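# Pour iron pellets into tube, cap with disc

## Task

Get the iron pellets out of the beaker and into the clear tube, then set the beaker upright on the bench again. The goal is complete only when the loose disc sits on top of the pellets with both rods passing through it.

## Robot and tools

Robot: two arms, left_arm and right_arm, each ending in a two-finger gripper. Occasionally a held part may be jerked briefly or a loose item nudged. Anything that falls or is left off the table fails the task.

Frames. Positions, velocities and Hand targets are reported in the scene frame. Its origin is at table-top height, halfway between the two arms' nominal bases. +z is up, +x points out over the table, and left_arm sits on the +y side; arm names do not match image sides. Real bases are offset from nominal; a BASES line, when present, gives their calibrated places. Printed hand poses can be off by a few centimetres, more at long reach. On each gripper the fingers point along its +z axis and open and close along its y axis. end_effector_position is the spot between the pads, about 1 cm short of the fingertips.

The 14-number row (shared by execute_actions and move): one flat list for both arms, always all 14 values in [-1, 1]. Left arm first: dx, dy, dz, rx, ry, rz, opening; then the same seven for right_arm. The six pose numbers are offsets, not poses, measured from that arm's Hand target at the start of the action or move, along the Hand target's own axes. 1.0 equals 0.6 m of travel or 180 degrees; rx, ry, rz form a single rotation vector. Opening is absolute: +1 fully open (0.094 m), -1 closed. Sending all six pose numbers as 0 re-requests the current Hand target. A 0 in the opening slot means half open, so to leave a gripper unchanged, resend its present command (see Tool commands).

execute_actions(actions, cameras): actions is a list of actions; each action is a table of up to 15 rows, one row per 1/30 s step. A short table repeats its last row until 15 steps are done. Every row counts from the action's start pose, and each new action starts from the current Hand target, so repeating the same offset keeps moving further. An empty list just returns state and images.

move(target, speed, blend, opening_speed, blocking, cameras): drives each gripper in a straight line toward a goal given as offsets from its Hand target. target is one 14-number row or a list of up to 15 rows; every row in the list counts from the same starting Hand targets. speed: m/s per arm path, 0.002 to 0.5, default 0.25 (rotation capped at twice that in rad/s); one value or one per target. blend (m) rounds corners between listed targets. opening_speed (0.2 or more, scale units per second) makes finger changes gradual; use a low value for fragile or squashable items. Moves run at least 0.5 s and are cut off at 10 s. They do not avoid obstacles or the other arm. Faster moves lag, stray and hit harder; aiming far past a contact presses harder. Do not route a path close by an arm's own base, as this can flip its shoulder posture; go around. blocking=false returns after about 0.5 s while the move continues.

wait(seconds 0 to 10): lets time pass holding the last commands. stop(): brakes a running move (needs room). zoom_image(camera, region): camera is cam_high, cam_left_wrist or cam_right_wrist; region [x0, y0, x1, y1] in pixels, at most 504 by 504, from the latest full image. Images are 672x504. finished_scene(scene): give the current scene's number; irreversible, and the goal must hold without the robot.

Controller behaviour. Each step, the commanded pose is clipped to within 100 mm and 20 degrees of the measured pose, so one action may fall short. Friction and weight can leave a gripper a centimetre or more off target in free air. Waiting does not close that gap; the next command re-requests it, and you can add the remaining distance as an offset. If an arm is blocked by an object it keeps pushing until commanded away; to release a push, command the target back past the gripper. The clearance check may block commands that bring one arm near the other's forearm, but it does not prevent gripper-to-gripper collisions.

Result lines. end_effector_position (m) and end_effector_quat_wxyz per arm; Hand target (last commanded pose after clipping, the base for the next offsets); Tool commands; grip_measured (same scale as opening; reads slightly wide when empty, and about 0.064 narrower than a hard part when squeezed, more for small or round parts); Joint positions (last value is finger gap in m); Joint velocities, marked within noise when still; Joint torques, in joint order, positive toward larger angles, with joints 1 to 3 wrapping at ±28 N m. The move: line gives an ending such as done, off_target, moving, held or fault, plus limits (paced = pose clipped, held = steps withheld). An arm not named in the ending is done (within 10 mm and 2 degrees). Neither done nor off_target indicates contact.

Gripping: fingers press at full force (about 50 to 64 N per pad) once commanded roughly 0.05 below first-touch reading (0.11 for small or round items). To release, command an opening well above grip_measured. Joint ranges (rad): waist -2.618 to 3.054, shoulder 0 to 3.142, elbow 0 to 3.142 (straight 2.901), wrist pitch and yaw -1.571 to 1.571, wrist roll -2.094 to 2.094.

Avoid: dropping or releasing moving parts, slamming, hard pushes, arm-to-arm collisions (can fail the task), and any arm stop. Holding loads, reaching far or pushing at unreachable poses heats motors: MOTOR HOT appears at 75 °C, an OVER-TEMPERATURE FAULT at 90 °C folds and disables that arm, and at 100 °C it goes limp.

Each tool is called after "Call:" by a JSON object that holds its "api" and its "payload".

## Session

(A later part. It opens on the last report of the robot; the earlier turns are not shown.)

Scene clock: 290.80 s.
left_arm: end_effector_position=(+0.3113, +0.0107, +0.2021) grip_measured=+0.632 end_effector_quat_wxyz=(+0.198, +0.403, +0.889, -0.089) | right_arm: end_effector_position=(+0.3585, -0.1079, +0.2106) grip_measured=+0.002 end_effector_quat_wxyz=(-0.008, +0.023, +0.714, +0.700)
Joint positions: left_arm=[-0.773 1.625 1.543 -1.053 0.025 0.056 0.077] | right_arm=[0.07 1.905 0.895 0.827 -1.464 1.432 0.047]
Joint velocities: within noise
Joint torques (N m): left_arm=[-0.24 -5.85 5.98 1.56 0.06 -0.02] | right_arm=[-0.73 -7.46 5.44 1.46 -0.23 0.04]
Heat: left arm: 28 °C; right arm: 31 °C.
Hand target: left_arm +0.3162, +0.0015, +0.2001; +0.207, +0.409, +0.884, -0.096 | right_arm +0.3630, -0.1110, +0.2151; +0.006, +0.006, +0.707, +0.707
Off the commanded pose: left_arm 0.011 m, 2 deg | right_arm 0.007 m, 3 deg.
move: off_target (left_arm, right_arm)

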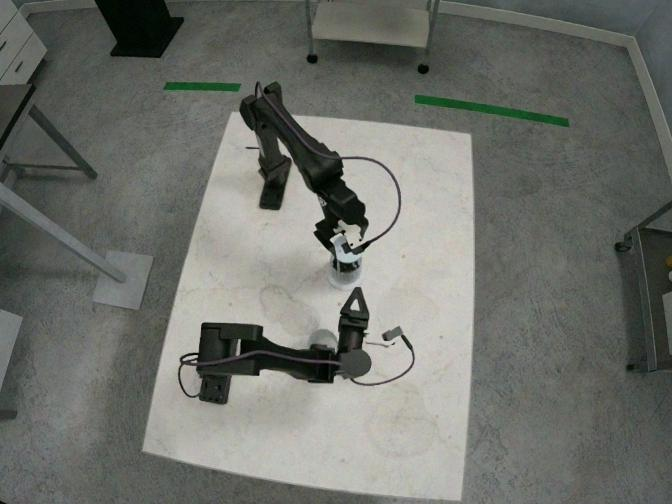

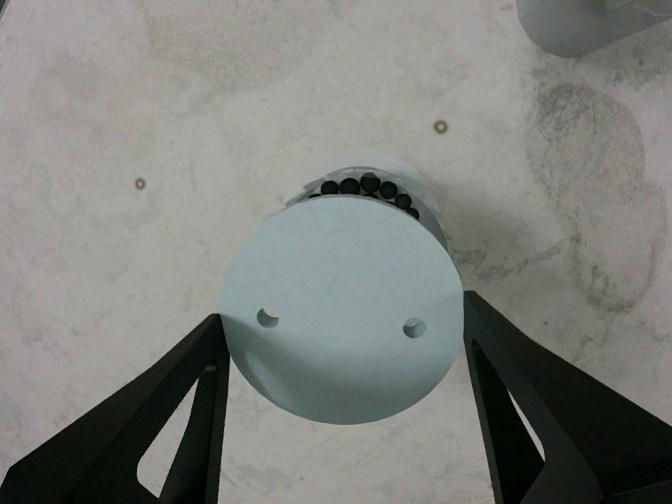

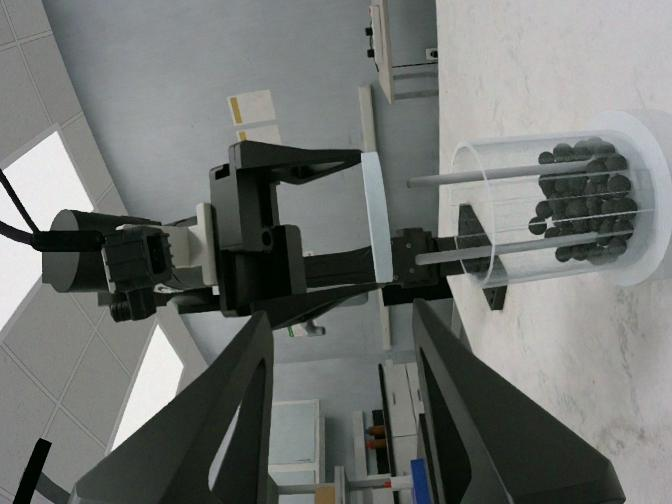

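Call:
{"api": "zoom_image", "payload": {"camera": "cam_right_wrist", "region": [340, 130, 420, 210]}}

Call:
{"api": "zoom_image", "payload": {"camera": "cam_right_wrist", "region": [350, 220, 430, 300]}}

Scaled by 6.300 from the camera's 672x504 image, which has a finer 960x720 frame.

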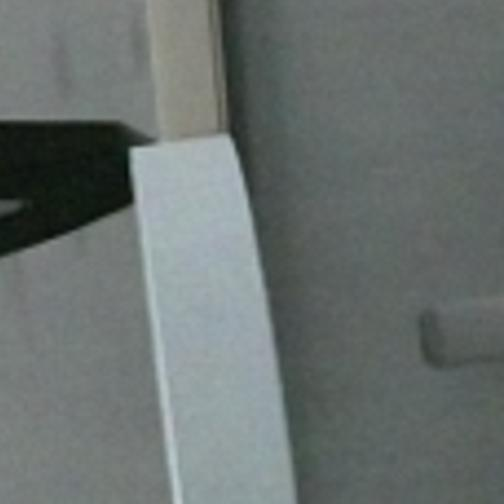

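Scaled by 6.300 from the camera's 672x504 image, which has a finer 960x720 frame.

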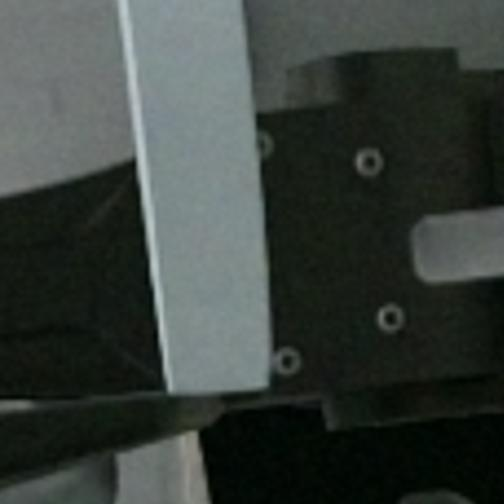

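Call:
{"api": "move", "payload": {"target": [0.0064, -0.0077, 0.0136, 0, 0.0056, 0, 0.46, 0, 0, 0, 0, 0, 0, 0], "speed": 0.03, "cameras": ["cam_left_wrist", "cam_right_wrist"]}}

Call:
{"api": "zoom_image", "payload": {"camera": "cam_right_wrist", "region": [340, 130, 500, 300]}}

Scene clock: 303.70 s.
left_arm: end_effector_position=(+0.3068, +0.0060, +0.1922) grip_measured=+0.632 end_effector_quat_wxyz=(+0.188, +0.412, +0.888, -0.087) | right_arm: end_effector_position=(+0.3594, -0.1078, +0.2112) grip_measured=+0.002 end_effector_quat_wxyz=(-0.007, +0.023, +0.713, +0.701)
Joint positions: left_arm=[-0.79 1.638 1.526 -1.042 0.025 0.056 0.077] | right_arm=[0.07 1.911 0.895 0.858 -1.464 1.455 0.047]
Joint velocities: within noise
Joint torques (N m): left_arm=[-0.79 -6.41 5.96 1.52 -0.04 -0.08] | right_arm=[-0.57 -7.5 5.04 1.47 -0.21 0.08]
Heat: left arm: 28 °C; right arm: 31 °C.
Hand target: left_arm +0.3128, -0.0016, +0.1911; +0.200, +0.409, +0.885, -0.092 | right_arm +0.3630, -0.1110, +0.2151; +0.006, +0.006, +0.707, +0.707
Off the commanded pose: left_arm 0.010 m, 1 deg | right_arm 0.006 m, 3 deg.
move: off_target (right_arm)
Images, in order (width x height): cam_left_wrist 672x504, cam_right_wrist 672x504.

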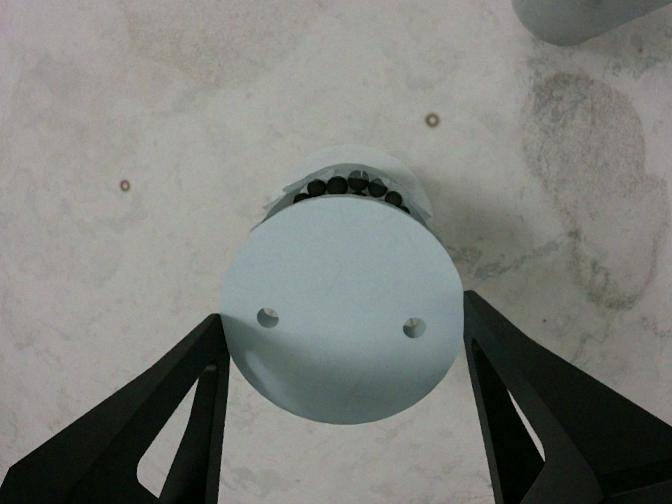

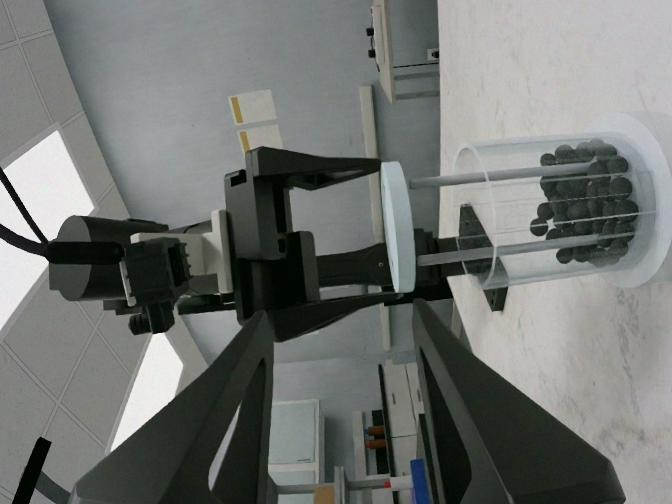

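Scaled by 2.965 from the camera's 672x504 image, which has a finer 960x720 frame.

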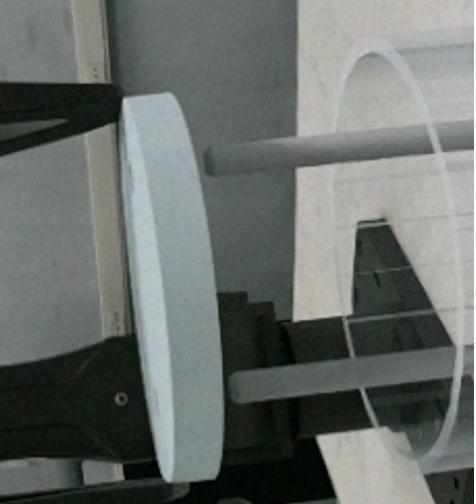

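Call:
{"api": "move", "payload": {"target": [0, 0.006, 0, 0, 0, 0, 0.46, 0, 0, 0, 0, 0, 0, 0], "speed": 0.03, "cameras": ["cam_left_wrist", "cam_right_wrist"]}}

Call:
{"api": "zoom_image", "payload": {"camera": "cam_right_wrist", "region": [340, 130, 500, 300]}}

Scene clock: 306.70 s.
left_arm: end_effector_position=(+0.3068, +0.0060, +0.1922) grip_measured=+0.632 end_effector_quat_wxyz=(+0.188, +0.412, +0.888, -0.087) | right_arm: end_effector_position=(+0.3596, -0.1078, +0.2129) grip_measured=+0.002 end_effector_quat_wxyz=(-0.006, +0.021, +0.712, +0.702)
Joint positions: left_arm=[-0.79 1.638 1.526 -1.042 0.025 0.056 0.077] | right_arm=[0.07 1.911 0.895 0.878 -1.464 1.471 0.047]
Joint velocities: within noise
Joint torques (N m): left_arm=[0.38 -6.16 6.02 1.55 0.04 -0.02] | right_arm=[-0.55 -7.28 5.05 1.46 -0.23 0.06]
Heat: left arm: 28 °C; right arm: 31 °C.
Hand target: left_arm +0.3156, +0.0007, +0.1911; +0.200, +0.409, +0.885, -0.092 | right_arm +0.3630, -0.1110, +0.2151; +0.006, +0.006, +0.707, +0.707
Off the commanded pose: left_arm 0.010 m, 1 deg | right_arm 0.005 m, 2 deg.
move: done
Images, in order (width x height): cam_left_wrist 672x504, cam_right_wrist 672x504.

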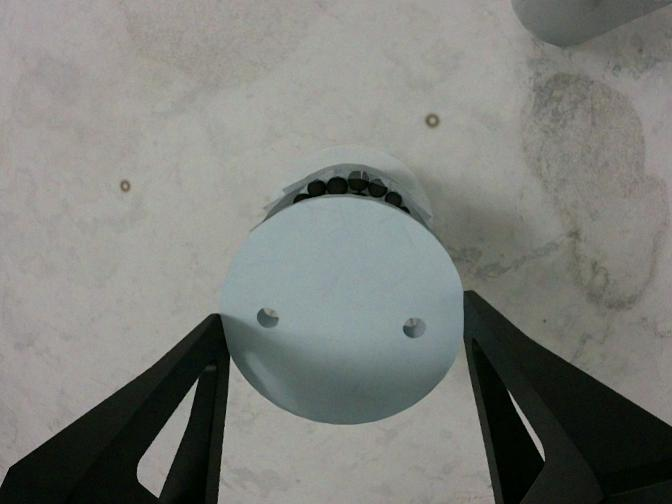

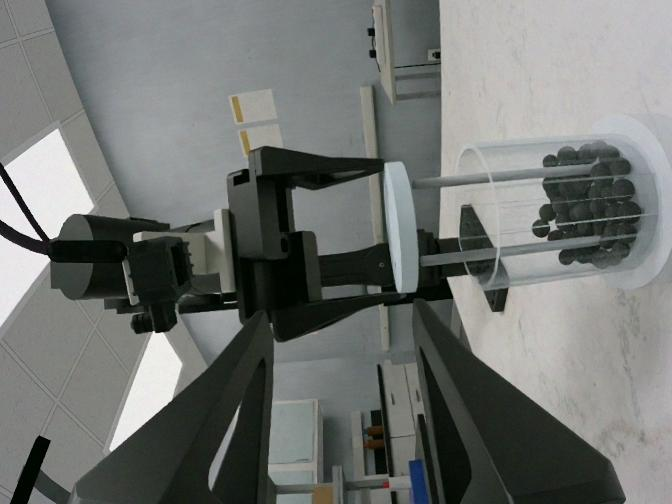

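Scaled by 2.965 from the camera's 672x504 image, which has a finer 960x720 frame.

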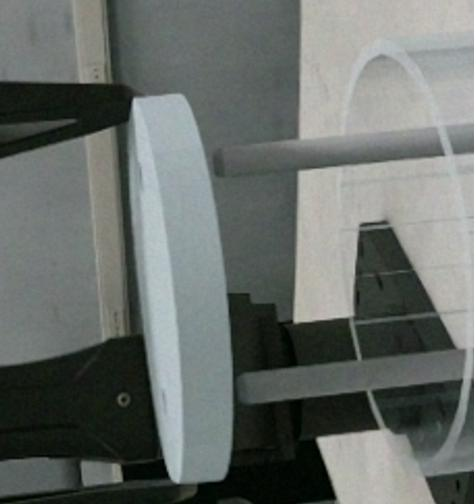

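Call:
{"api": "zoom_image", "payload": {"camera": "cam_right_wrist", "region": [370, 155, 430, 225]}}

Call:
{"api": "zoom_image", "payload": {"camera": "cam_right_wrist", "region": [375, 230, 435, 300]}}

Scaled by 7.200 from the camera's 672x504 image, which has a finer 960x720 frame.

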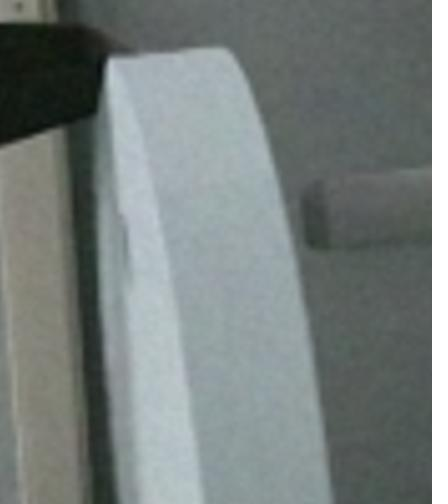

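Scaled by 7.200 from the camera's 672x504 image, which has a finer 960x720 frame.

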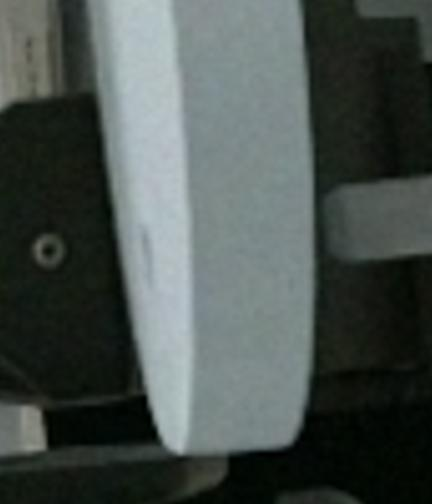

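Call:
{"api": "move", "payload": {"target": [[0, 0.004, -0.007, 0, 0, 0, 0.46, 0, 0, 0, 0, 0, 0, 0], [0, 0.0, 0.002, 0, 0, 0, 0.46, 0, 0, 0, 0, 0, 0, 0]], "speed": 0.05, "cameras": ["cam_right_wrist"]}}

Call:
{"api": "zoom_image", "payload": {"camera": "cam_right_wrist", "region": [340, 130, 500, 300]}}

Scene clock: 309.77 s.
left_arm: end_effector_position=(+0.3103, +0.0084, +0.1925) grip_measured=+0.632 end_effector_quat_wxyz=(+0.190, +0.407, +0.889, -0.087) | right_arm: end_effector_position=(+0.3599, -0.1078, +0.2123) grip_measured=+0.002 end_effector_quat_wxyz=(-0.007, +0.021, +0.711, +0.702)
Joint positions: left_arm=[-0.779 1.638 1.526 -1.039 0.025 0.056 0.077] | right_arm=[0.07 1.918 0.895 0.895 -1.466 1.483 0.047]
Joint velocities: within noise
Joint torques (N m): left_arm=[-0.21 -6.15 5.82 1.52 0.04 0] | right_arm=[-0.57 -7.62 4.89 1.49 -0.2 0.08]
Heat: left arm: 28 °C; right arm: 31 °C.
Hand target: left_arm +0.3159, +0.0003, +0.1900; +0.200, +0.409, +0.885, -0.092 | right_arm +0.3630, -0.1110, +0.2151; +0.006, +0.006, +0.707, +0.707
Off the commanded pose: left_arm 0.010 m, 1 deg | right_arm 0.005 m, 2 deg.
move: done
Images, in order (width x height): cam_right_wrist 672x504.

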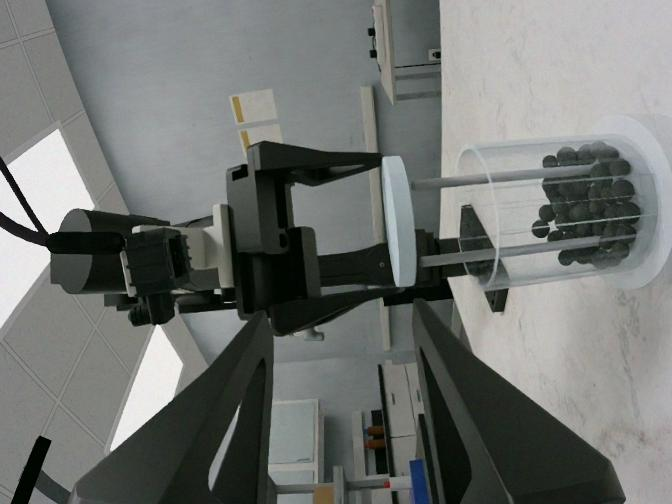

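Scaled by 2.965 from the camera's 672x504 image, which has a finer 960x720 frame.

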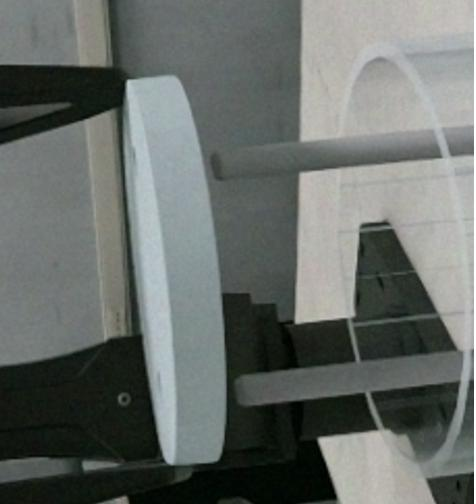

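Call:
{"api": "move", "payload": {"target": [[0, -0.0208, 0, -0.0029, 0, -0.006, 0.46, 0, 0, 0, 0, 0, 0, 0], [0, -0.0005, 0, -0.0029, 0, -0.006, 0.46, 0, 0, 0, 0, 0, 0, 0]], "speed": 0.06, "cameras": ["cam_right_wrist", "cam_left_wrist"]}}

Call:
{"api": "zoom_image", "payload": {"camera": "cam_right_wrist", "region": [340, 130, 500, 300]}}

Scene clock: 313.93 s.
left_arm: end_effector_position=(+0.3091, +0.0076, +0.1912) grip_measured=+0.632 end_effector_quat_wxyz=(+0.190, +0.400, +0.893, -0.084) | right_arm: end_effector_position=(+0.3600, -0.1077, +0.2132) grip_measured=+0.002 end_effector_quat_wxyz=(-0.006, +0.020, +0.711, +0.703)
Joint positions: left_arm=[-0.789 1.638 1.522 -1.036 0.012 0.035 0.077] | right_arm=[0.07 1.918 0.895 0.905 -1.466 1.491 0.047]
Joint velocities: within noise
Joint torques (N m): left_arm=[0.25 -6.27 6.34 1.49 -0.01 0.05] | right_arm=[-0.58 -7.46 4.78 1.48 -0.16 0.07]
Heat: left arm: 28 °C; right arm: 31 °C.
Hand target: left_arm +0.3157, +0.0001, +0.1900; +0.201, +0.400, +0.890, -0.090 | right_arm +0.3630, -0.1110, +0.2151; +0.006, +0.006, +0.707, +0.707
Off the commanded pose: left_arm 0.010 m, 1 deg | right_arm 0.005 m, 2 deg.
move: done
Images, in order (width x height): cam_left_wrist 672x504, cam_right_wrist 672x504.

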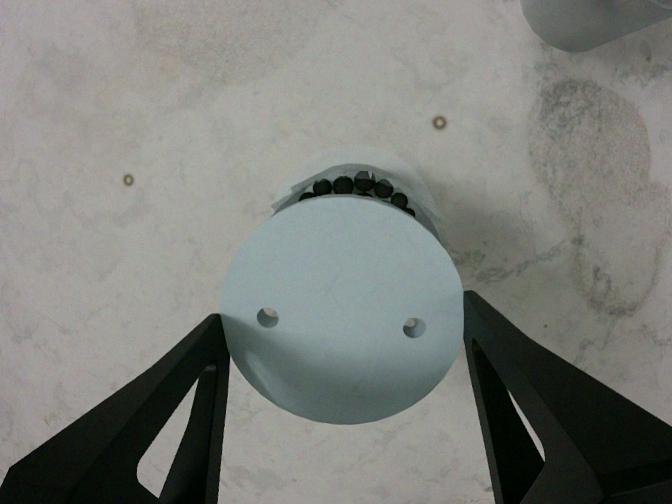

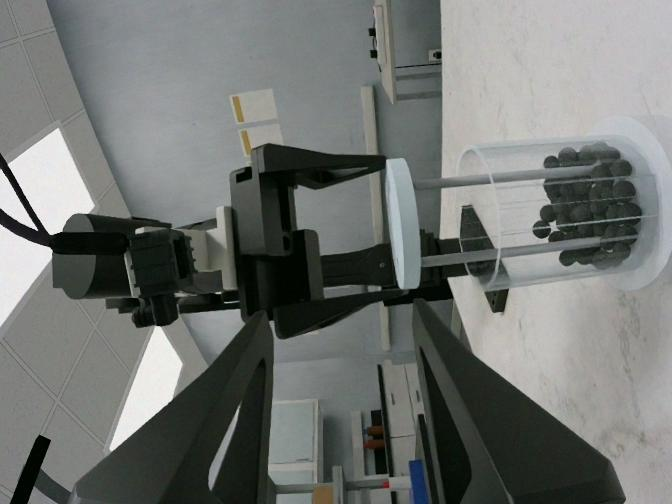

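Scaled by 2.965 from the camera's 672x504 image, which has a finer 960x720 frame.

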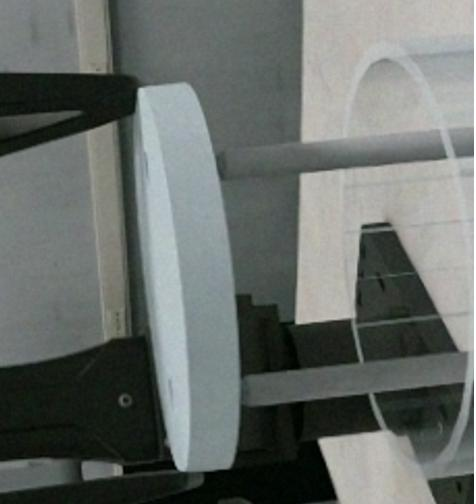

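Call:
{"api": "execute_actions", "payload": {"actions": []}}

Scene clock: 317.97 s.
left_arm: end_effector_position=(+0.3091, +0.0076, +0.1912) grip_measured=+0.632 end_effector_quat_wxyz=(+0.190, +0.400, +0.893, -0.084) | right_arm: end_effector_position=(+0.3600, -0.1077, +0.2132) grip_measured=+0.002 end_effector_quat_wxyz=(-0.006, +0.020, +0.711, +0.703)
Joint positions: left_arm=[-0.789 1.638 1.522 -1.036 0.012 0.035 0.077] | right_arm=[0.07 1.918 0.895 0.905 -1.466 1.491 0.047]
Joint velocities: within noise
Joint torques (N m): left_arm=[0.12 -6.06 6.26 1.47 0.02 0.08] | right_arm=[-0.58 -7.41 4.82 1.46 -0.19 0.06]
Heat: left arm: 27 °C; right arm: 31 °C.
Hand target: left_arm +0.3157, +0.0001, +0.1900; +0.201, +0.400, +0.890, -0.090 | right_arm +0.3630, -0.1110, +0.2151; +0.006, +0.006, +0.707, +0.707
Tool commands: left_gripper/opening=+0.46 right_gripper/opening=+0.0
Off the commanded pose: left_arm 0.010 m, 1 deg | right_arm 0.005 m, 2 deg.

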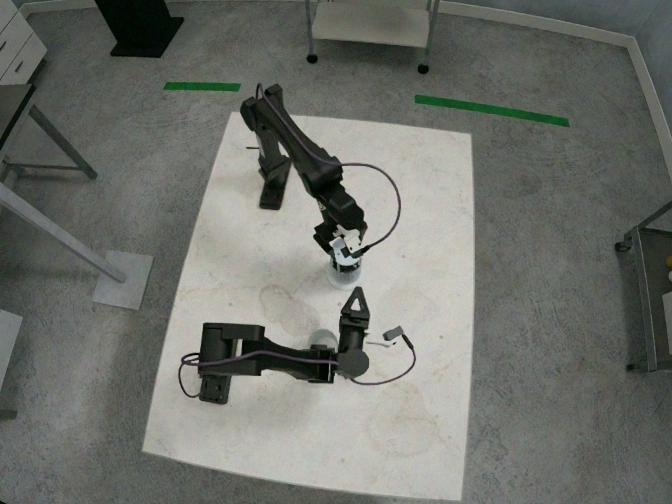

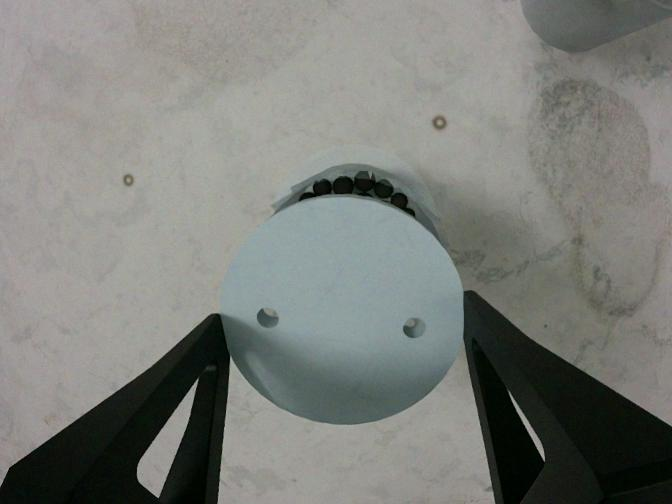

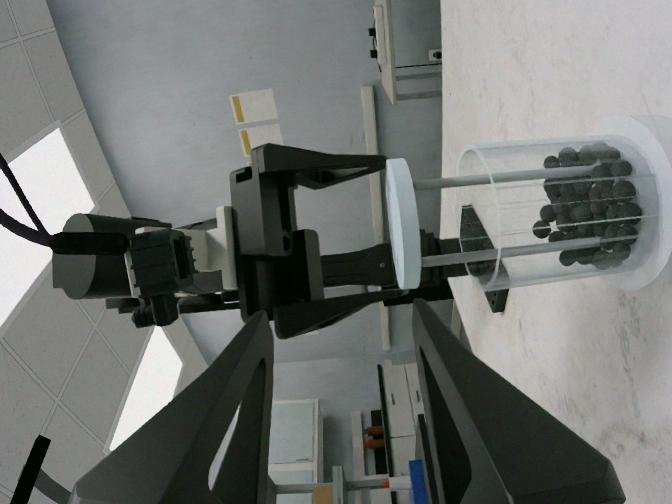

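Call:
{"api": "move", "payload": {"target": [[0,-0.0208,0,0,0,0,0.46,0,0,0,0,0,0,0],[0,-0.0020,0,0,0,0,0.46,0,0,0,0,0,0,0]], "speed": 0.04, "cameras": ["cam_left_wrist","cam_right_wrist"]}}

Scene clock: 319.73 s.
left_arm: end_effector_position=(+0.3084, +0.0069, +0.1911) grip_measured=+0.632 end_effector_quat_wxyz=(+0.190, +0.398, +0.894, -0.083) | right_arm: end_effector_position=(+0.3601, -0.1077, +0.2135) grip_measured=+0.002 end_effector_quat_wxyz=(-0.005, +0.020, +0.711, +0.703)
Joint positions: left_arm=[-0.793 1.638 1.522 -1.036 0.008 0.026 0.077] | right_arm=[0.07 1.918 0.895 0.908 -1.466 1.492 0.047]
Joint velocities: within noise
Joint torques (N m): left_arm=[0.5 -6.17 6.3 1.51 0.11 0.04] | right_arm=[-0.62 -7.51 4.68 1.45 -0.19 0.06]
Heat: left arm: 27 °C; right arm: 31 °C.
Hand target: left_arm +0.3148, -0.0007, +0.1900; +0.201, +0.400, +0.890, -0.090 | right_arm +0.3630, -0.1110, +0.2151; +0.006, +0.006, +0.707, +0.707
Off the commanded pose: left_arm 0.010 m, 2 deg | right_arm 0.005 m, 2 deg.
move: done
Images, in order (width x height): cam_left_wrist 672x504, cam_right_wrist 672x504.

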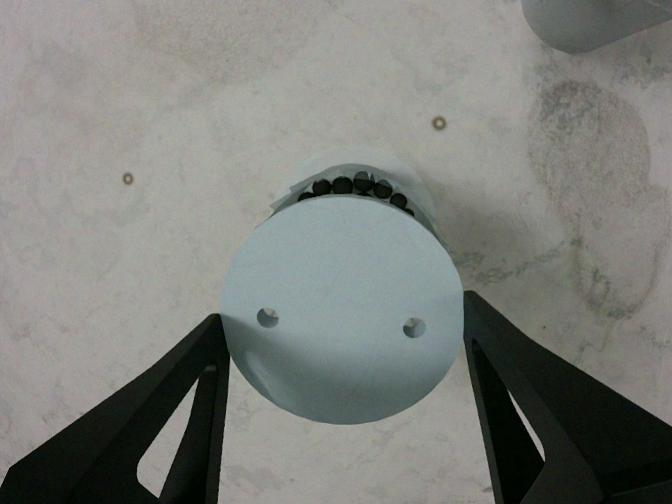

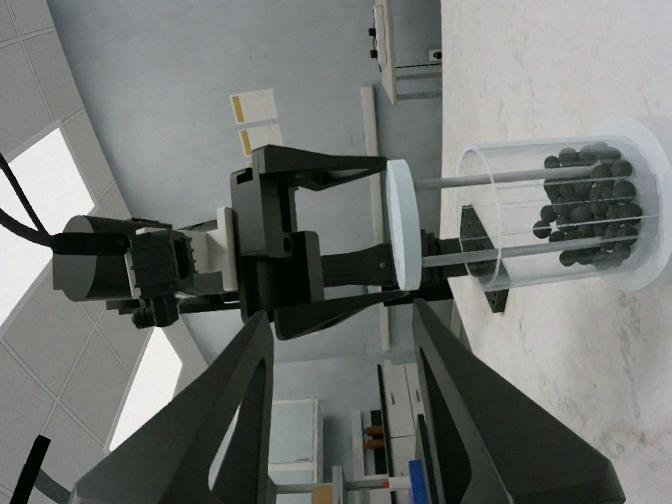

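Call:
{"api": "zoom_image", "payload": {"camera": "cam_right_wrist", "region": [370, 140, 510, 310]}}

Call:
{"api": "zoom_image", "payload": {"camera": "cam_left_wrist", "region": [230, 280, 450, 360]}}

Scaled by 2.965 from the camera's 672x504 image, which has a finer 960x720 frame.

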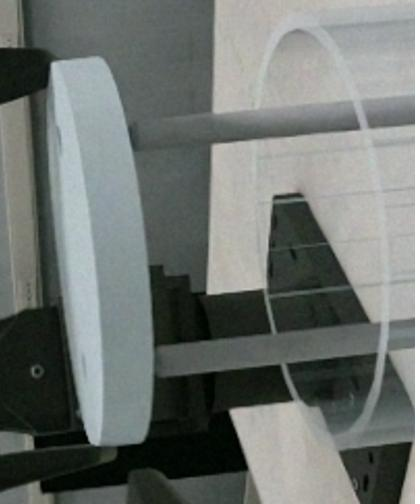

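Scaled by 2.291 from the camera's 672x504 image, which has a finer 960x720 frame.

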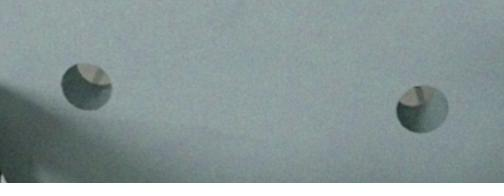

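Call:
{"api": "zoom_image", "payload": {"camera": "cam_left_wrist", "region": [250, 300, 290, 335]}}

Call:
{"api": "zoom_image", "payload": {"camera": "cam_left_wrist", "region": [395, 310, 435, 345]}}

Scaled by 12.600 from the camera's 672x504 image, which has a finer 960x720 frame.

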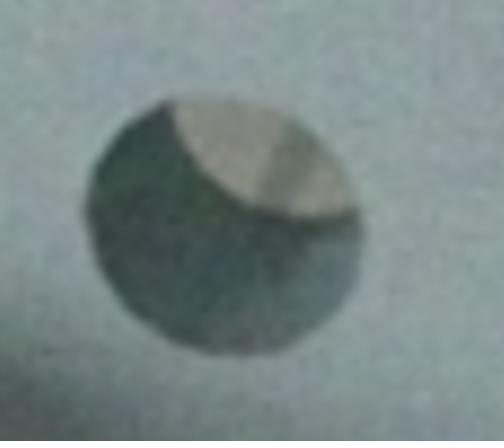

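Scaled by 12.600 from the camera's 672x504 image, which has a finer 960x720 frame.

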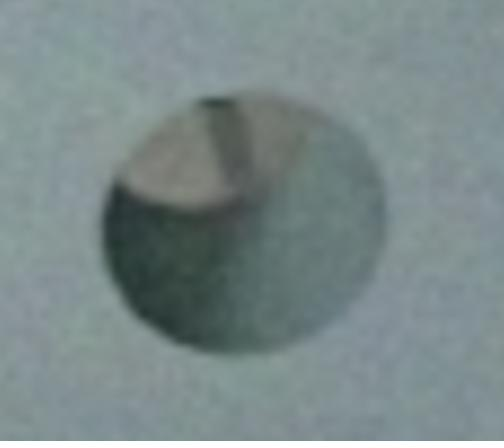

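Call:
{"api": "move", "payload": {"target": [0.00508,0,0.0068,0,0,0,0.46,0,0,0,0,0,0,0], "speed": 0.03, "cameras": ["cam_left_wrist","cam_right_wrist"]}}

Scene clock: 324.77 s.
left_arm: end_effector_position=(+0.3082, +0.0072, +0.1849) grip_measured=+0.632 end_effector_quat_wxyz=(+0.188, +0.398, +0.894, -0.082) | right_arm: end_effector_position=(+0.3601, -0.1077, +0.2136) grip_measured=+0.002 end_effector_quat_wxyz=(-0.005, +0.020, +0.711, +0.703)
Joint positions: left_arm=[-0.793 1.638 1.499 -1.018 0.008 0.026 0.077] | right_arm=[0.07 1.918 0.895 0.91 -1.466 1.494 0.047]
Joint velocities: within noise
Joint torques (N m): left_arm=[0.5 -6.63 6.09 1.52 0.04 0.1] | right_arm=[-0.61 -7.39 4.57 1.5 -0.19 0.08]
Heat: left arm: 27 °C; right arm: 31 °C.
Hand target: left_arm +0.3141, +0.0001, +0.1850; +0.201, +0.400, +0.890, -0.090 | right_arm +0.3630, -0.1110, +0.2151; +0.006, +0.006, +0.707, +0.707
Off the commanded pose: left_arm 0.009 m, 2 deg | right_arm 0.005 m, 2 deg.
move: done
Images, in order (width x height): cam_left_wrist 672x504, cam_right_wrist 672x504.

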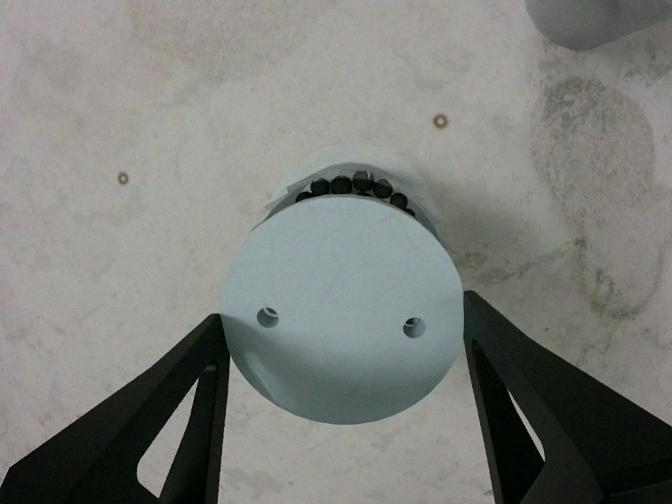

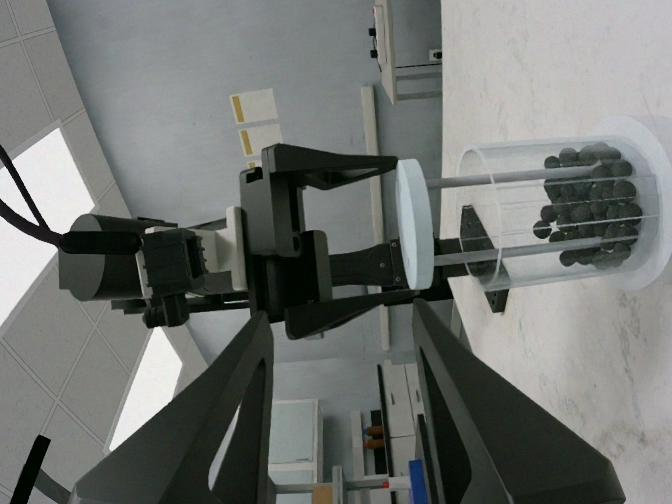

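Call:
{"api": "zoom_image", "payload": {"camera": "cam_left_wrist", "region": [250, 300, 290, 335]}}

Call:
{"api": "zoom_image", "payload": {"camera": "cam_left_wrist", "region": [395, 310, 435, 345]}}

Call:
{"api": "zoom_image", "payload": {"camera": "cam_right_wrist", "region": [380, 140, 520, 310]}}

Scaled by 12.600 from the camera's 672x504 image, which has a finer 960x720 frame.

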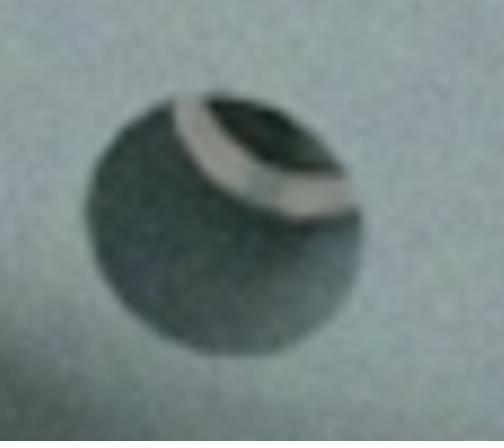

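Scaled by 12.600 from the camera's 672x504 image, which has a finer 960x720 frame.

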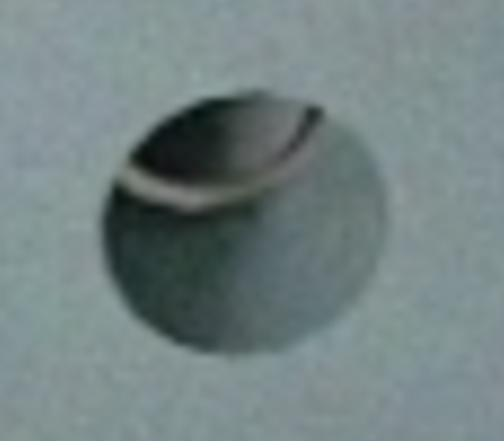

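Scaled by 2.965 from the camera's 672x504 image, which has a finer 960x720 frame.

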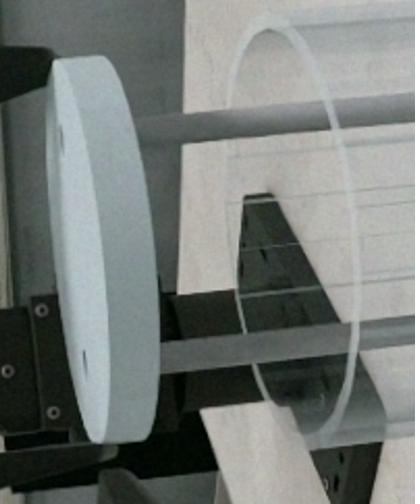

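Call:
{"api": "move", "payload": {"target": [0.0043,0,0.00904,0,0,0,0.46,0,0,0,0,0,0,0], "speed": 0.02, "cameras": ["cam_left_wrist","cam_right_wrist"]}}

Scene clock: 328.93 s.
left_arm: end_effector_position=(+0.3079, +0.0066, +0.1782) grip_measured=+0.632 end_effector_quat_wxyz=(+0.188, +0.399, +0.894, -0.082) | right_arm: end_effector_position=(+0.3601, -0.1077, +0.2136) grip_measured=+0.002 end_effector_quat_wxyz=(-0.005, +0.020, +0.711, +0.703)
Joint positions: left_arm=[-0.795 1.638 1.473 -0.993 0.008 0.026 0.077] | right_arm=[0.07 1.918 0.895 0.91 -1.466 1.495 0.047]
Joint velocities: within noise
Joint torques (N m): left_arm=[0.5 -6.86 5.97 1.47 0.05 0.06] | right_arm=[-0.7 -7.39 4.6 1.49 -0.17 0.08]
Heat: left arm: 27 °C; right arm: 31 °C.
Hand target: left_arm +0.3141, +0.0001, +0.1790; +0.201, +0.400, +0.890, -0.090 | right_arm +0.3630, -0.1110, +0.2151; +0.006, +0.006, +0.707, +0.707
Off the commanded pose: left_arm 0.009 m, 2 deg | right_arm 0.005 m, 2 deg.
move: done
Images, in order (width x height): cam_left_wrist 672x504, cam_right_wrist 672x504.

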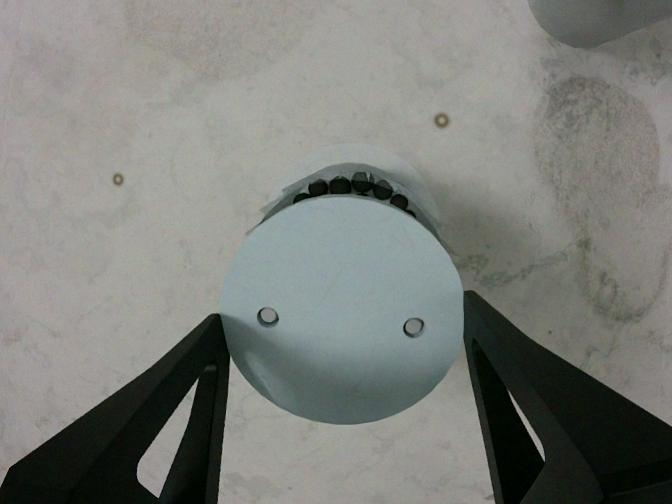

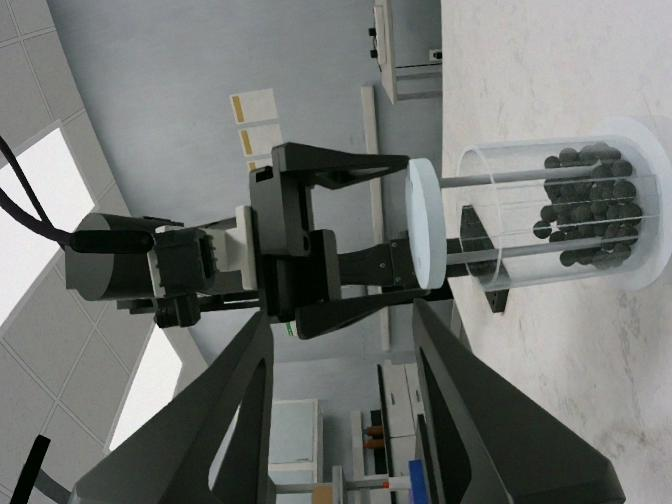

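The rods appear to be inside the holes. Let me look closer.

Call:
{"api": "zoom_image", "payload": {"camera": "cam_left_wrist", "region": [250, 300, 290, 335]}}

Call:
{"api": "zoom_image", "payload": {"camera": "cam_left_wrist", "region": [395, 310, 435, 345]}}

Call:
{"api": "zoom_image", "payload": {"camera": "cam_right_wrist", "region": [380, 140, 520, 310]}}

Scaled by 12.600 from the camera's 672x504 image, which has a finer 960x720 frame.

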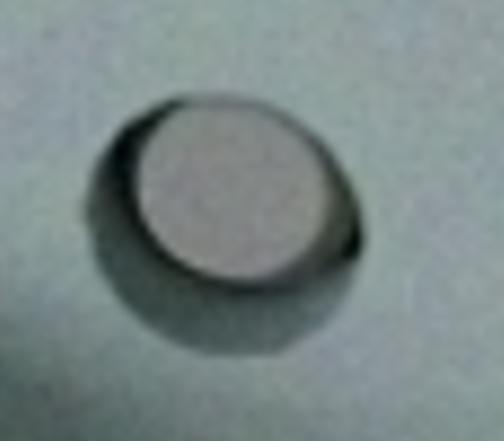

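Scaled by 12.600 from the camera's 672x504 image, which has a finer 960x720 frame.

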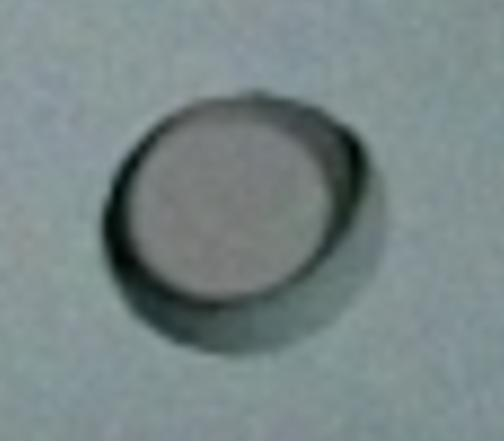

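Scaled by 2.965 from the camera's 672x504 image, which has a finer 960x720 frame.

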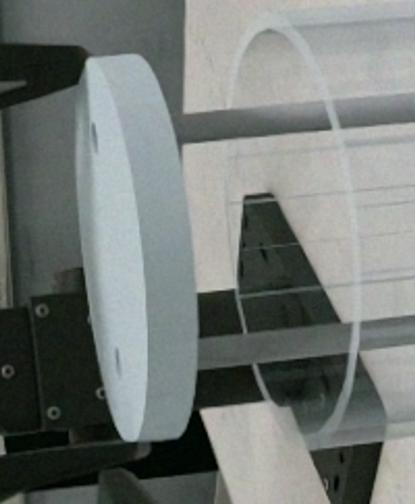

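Call:
{"api": "move", "payload": {"target": [0.00573,0,0.01206,0,0,0,0.46,0,0,0,0,0,0,0], "speed": 0.03, "cameras": ["cam_left_wrist","cam_right_wrist"]}}

Scene clock: 335.03 s.
left_arm: end_effector_position=(+0.3080, +0.0065, +0.1696) grip_measured=+0.632 end_effector_quat_wxyz=(+0.187, +0.399, +0.894, -0.082) | right_arm: end_effector_position=(+0.3601, -0.1077, +0.2137) grip_measured=+0.002 end_effector_quat_wxyz=(-0.005, +0.020, +0.711, +0.703)
Joint positions: left_arm=[-0.795 1.638 1.439 -0.961 0.008 0.026 0.077] | right_arm=[0.07 1.918 0.895 0.911 -1.466 1.495 0.047]
Joint velocities: within noise
Joint torques (N m): left_arm=[0.58 -6.91 6.38 1.46 0.04 0.04] | right_arm=[-0.7 -7.39 4.75 1.46 -0.17 0.08]
Heat: left arm: 27 °C; right arm: 31 °C.
Hand target: left_arm +0.3141, +0.0001, +0.1710; +0.201, +0.400, +0.890, -0.090 | right_arm +0.3630, -0.1110, +0.2151; +0.006, +0.006, +0.707, +0.707
Off the commanded pose: left_arm 0.009 m, 2 deg | right_arm 0.005 m, 2 deg.
move: done
Images, in order (width x height): cam_left_wrist 672x504, cam_right_wrist 672x504.

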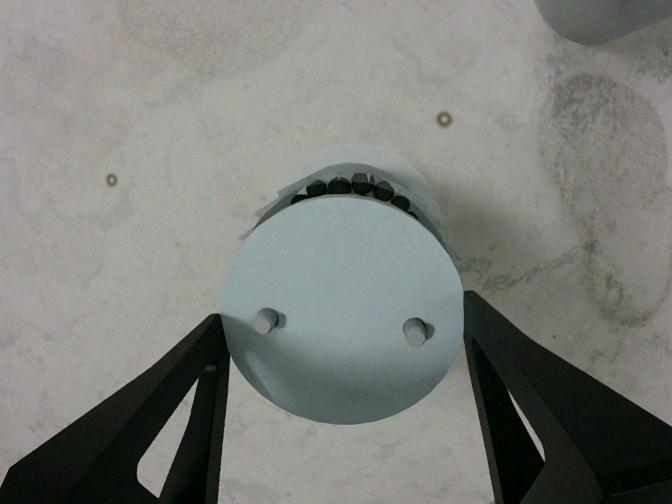

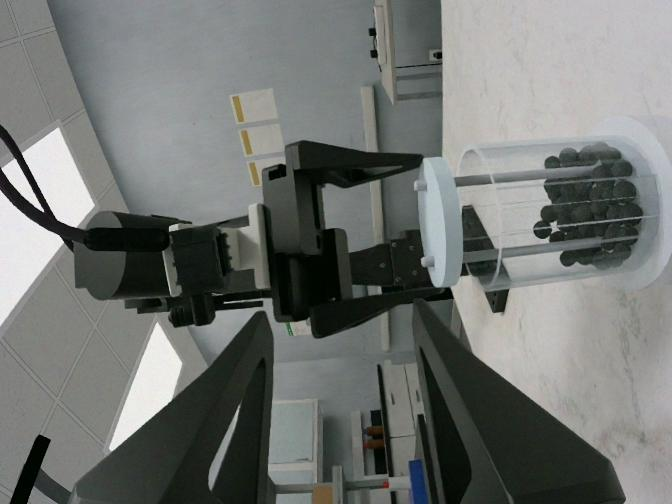

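Call:
{"api": "move", "payload": {"target": [0.0086,0,0.01808,0,0,0,0.46,0,0,0,0,0,0,0], "speed": 0.03, "cameras": ["cam_left_wrist","cam_right_wrist"]}}

Scene clock: 336.47 s.
left_arm: end_effector_position=(+0.3084, +0.0061, +0.1577) grip_measured=+0.632 end_effector_quat_wxyz=(+0.188, +0.399, +0.894, -0.082) | right_arm: end_effector_position=(+0.3601, -0.1077, +0.2137) grip_measured=+0.002 end_effector_quat_wxyz=(-0.005, +0.020, +0.711, +0.703)
Joint positions: left_arm=[-0.795 1.638 1.391 -0.912 0.008 0.026 0.077] | right_arm=[0.07 1.918 0.895 0.911 -1.466 1.495 0.047]
Joint velocities: within noise
Joint torques (N m): left_arm=[0.32 -6.91 6.16 1.48 0.03 0.1] | right_arm=[-0.61 -7.41 4.67 1.47 -0.2 0.05]
Heat: left arm: 28 °C; right arm: 31 °C.
Hand target: left_arm +0.3141, +0.0001, +0.1590; +0.201, +0.400, +0.890, -0.090 | right_arm +0.3630, -0.1110, +0.2151; +0.006, +0.006, +0.707, +0.707
Off the commanded pose: left_arm 0.008 m, 2 deg | right_arm 0.005 m, 2 deg.
move: done
Images, in order (width x height): cam_left_wrist 672x504, cam_right_wrist 672x504.

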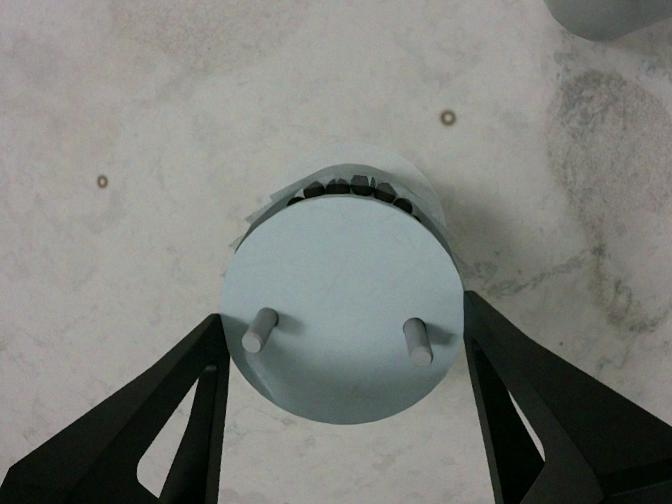

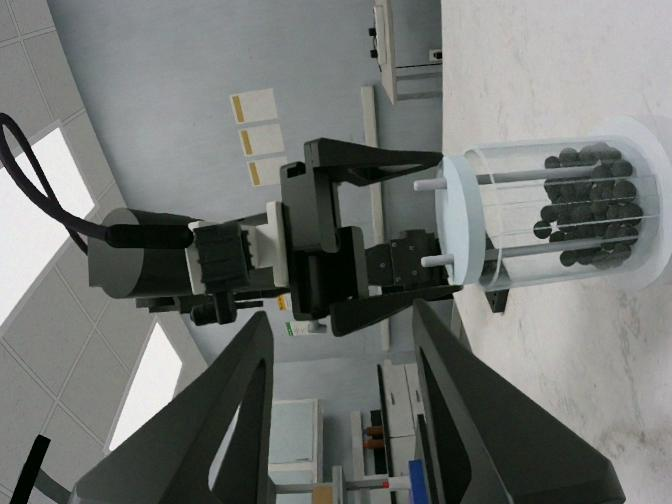

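Call:
{"api": "zoom_image", "payload": {"camera": "cam_right_wrist", "region": [400, 130, 540, 310]}}

Scaled by 2.800 from the camera's 672x504 image, which has a finer 960x720 frame.

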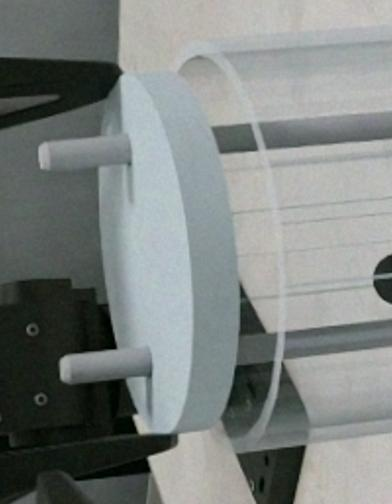

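Call:
{"api": "move", "payload": {"target": [0.00645,0,0.01356,0,0,0,0.46,0,0,0,0,0,0,0], "speed": 0.03, "cameras": ["cam_left_wrist","cam_right_wrist"]}}

Call:
{"api": "zoom_image", "payload": {"camera": "cam_right_wrist", "region": [400, 130, 540, 310]}}

Scene clock: 338.43 s.
left_arm: end_effector_position=(+0.3082, +0.0063, +0.1488) grip_measured=+0.632 end_effector_quat_wxyz=(+0.188, +0.399, +0.894, -0.082) | right_arm: end_effector_position=(+0.3601, -0.1077, +0.2137) grip_measured=+0.002 end_effector_quat_wxyz=(-0.005, +0.020, +0.711, +0.703)
Joint positions: left_arm=[-0.795 1.638 1.356 -0.876 0.008 0.026 0.077] | right_arm=[0.07 1.918 0.895 0.911 -1.466 1.495 0.047]
Joint velocities: within noise
Joint torques (N m): left_arm=[0.31 -6.99 5.86 1.5 0.06 0.06] | right_arm=[-0.53 -7.24 4.67 1.45 -0.18 0.07]
Heat: left arm: 28 °C; right arm: 31 °C.
Hand target: left_arm +0.3141, +0.0001, +0.1500; +0.201, +0.400, +0.890, -0.090 | right_arm +0.3630, -0.1110, +0.2151; +0.006, +0.006, +0.707, +0.707
Off the commanded pose: left_arm 0.009 m, 2 deg | right_arm 0.005 m, 2 deg.
move: done
Images, in order (width x height): cam_left_wrist 672x504, cam_right_wrist 672x504.

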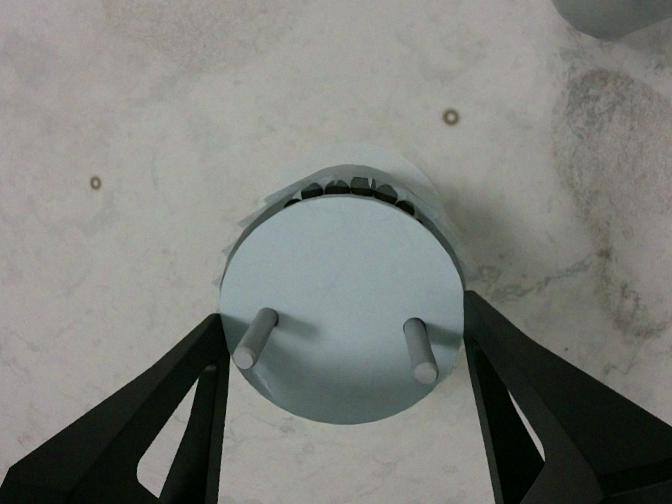

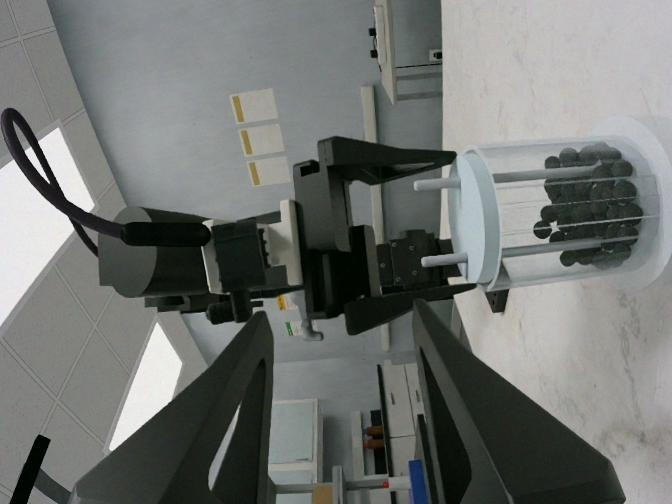

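Scaled by 2.800 from the camera's 672x504 image, which has a finer 960x720 frame.

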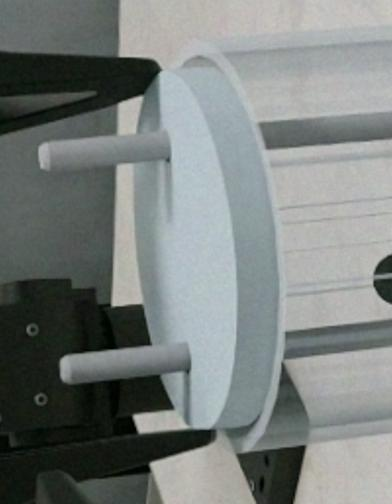

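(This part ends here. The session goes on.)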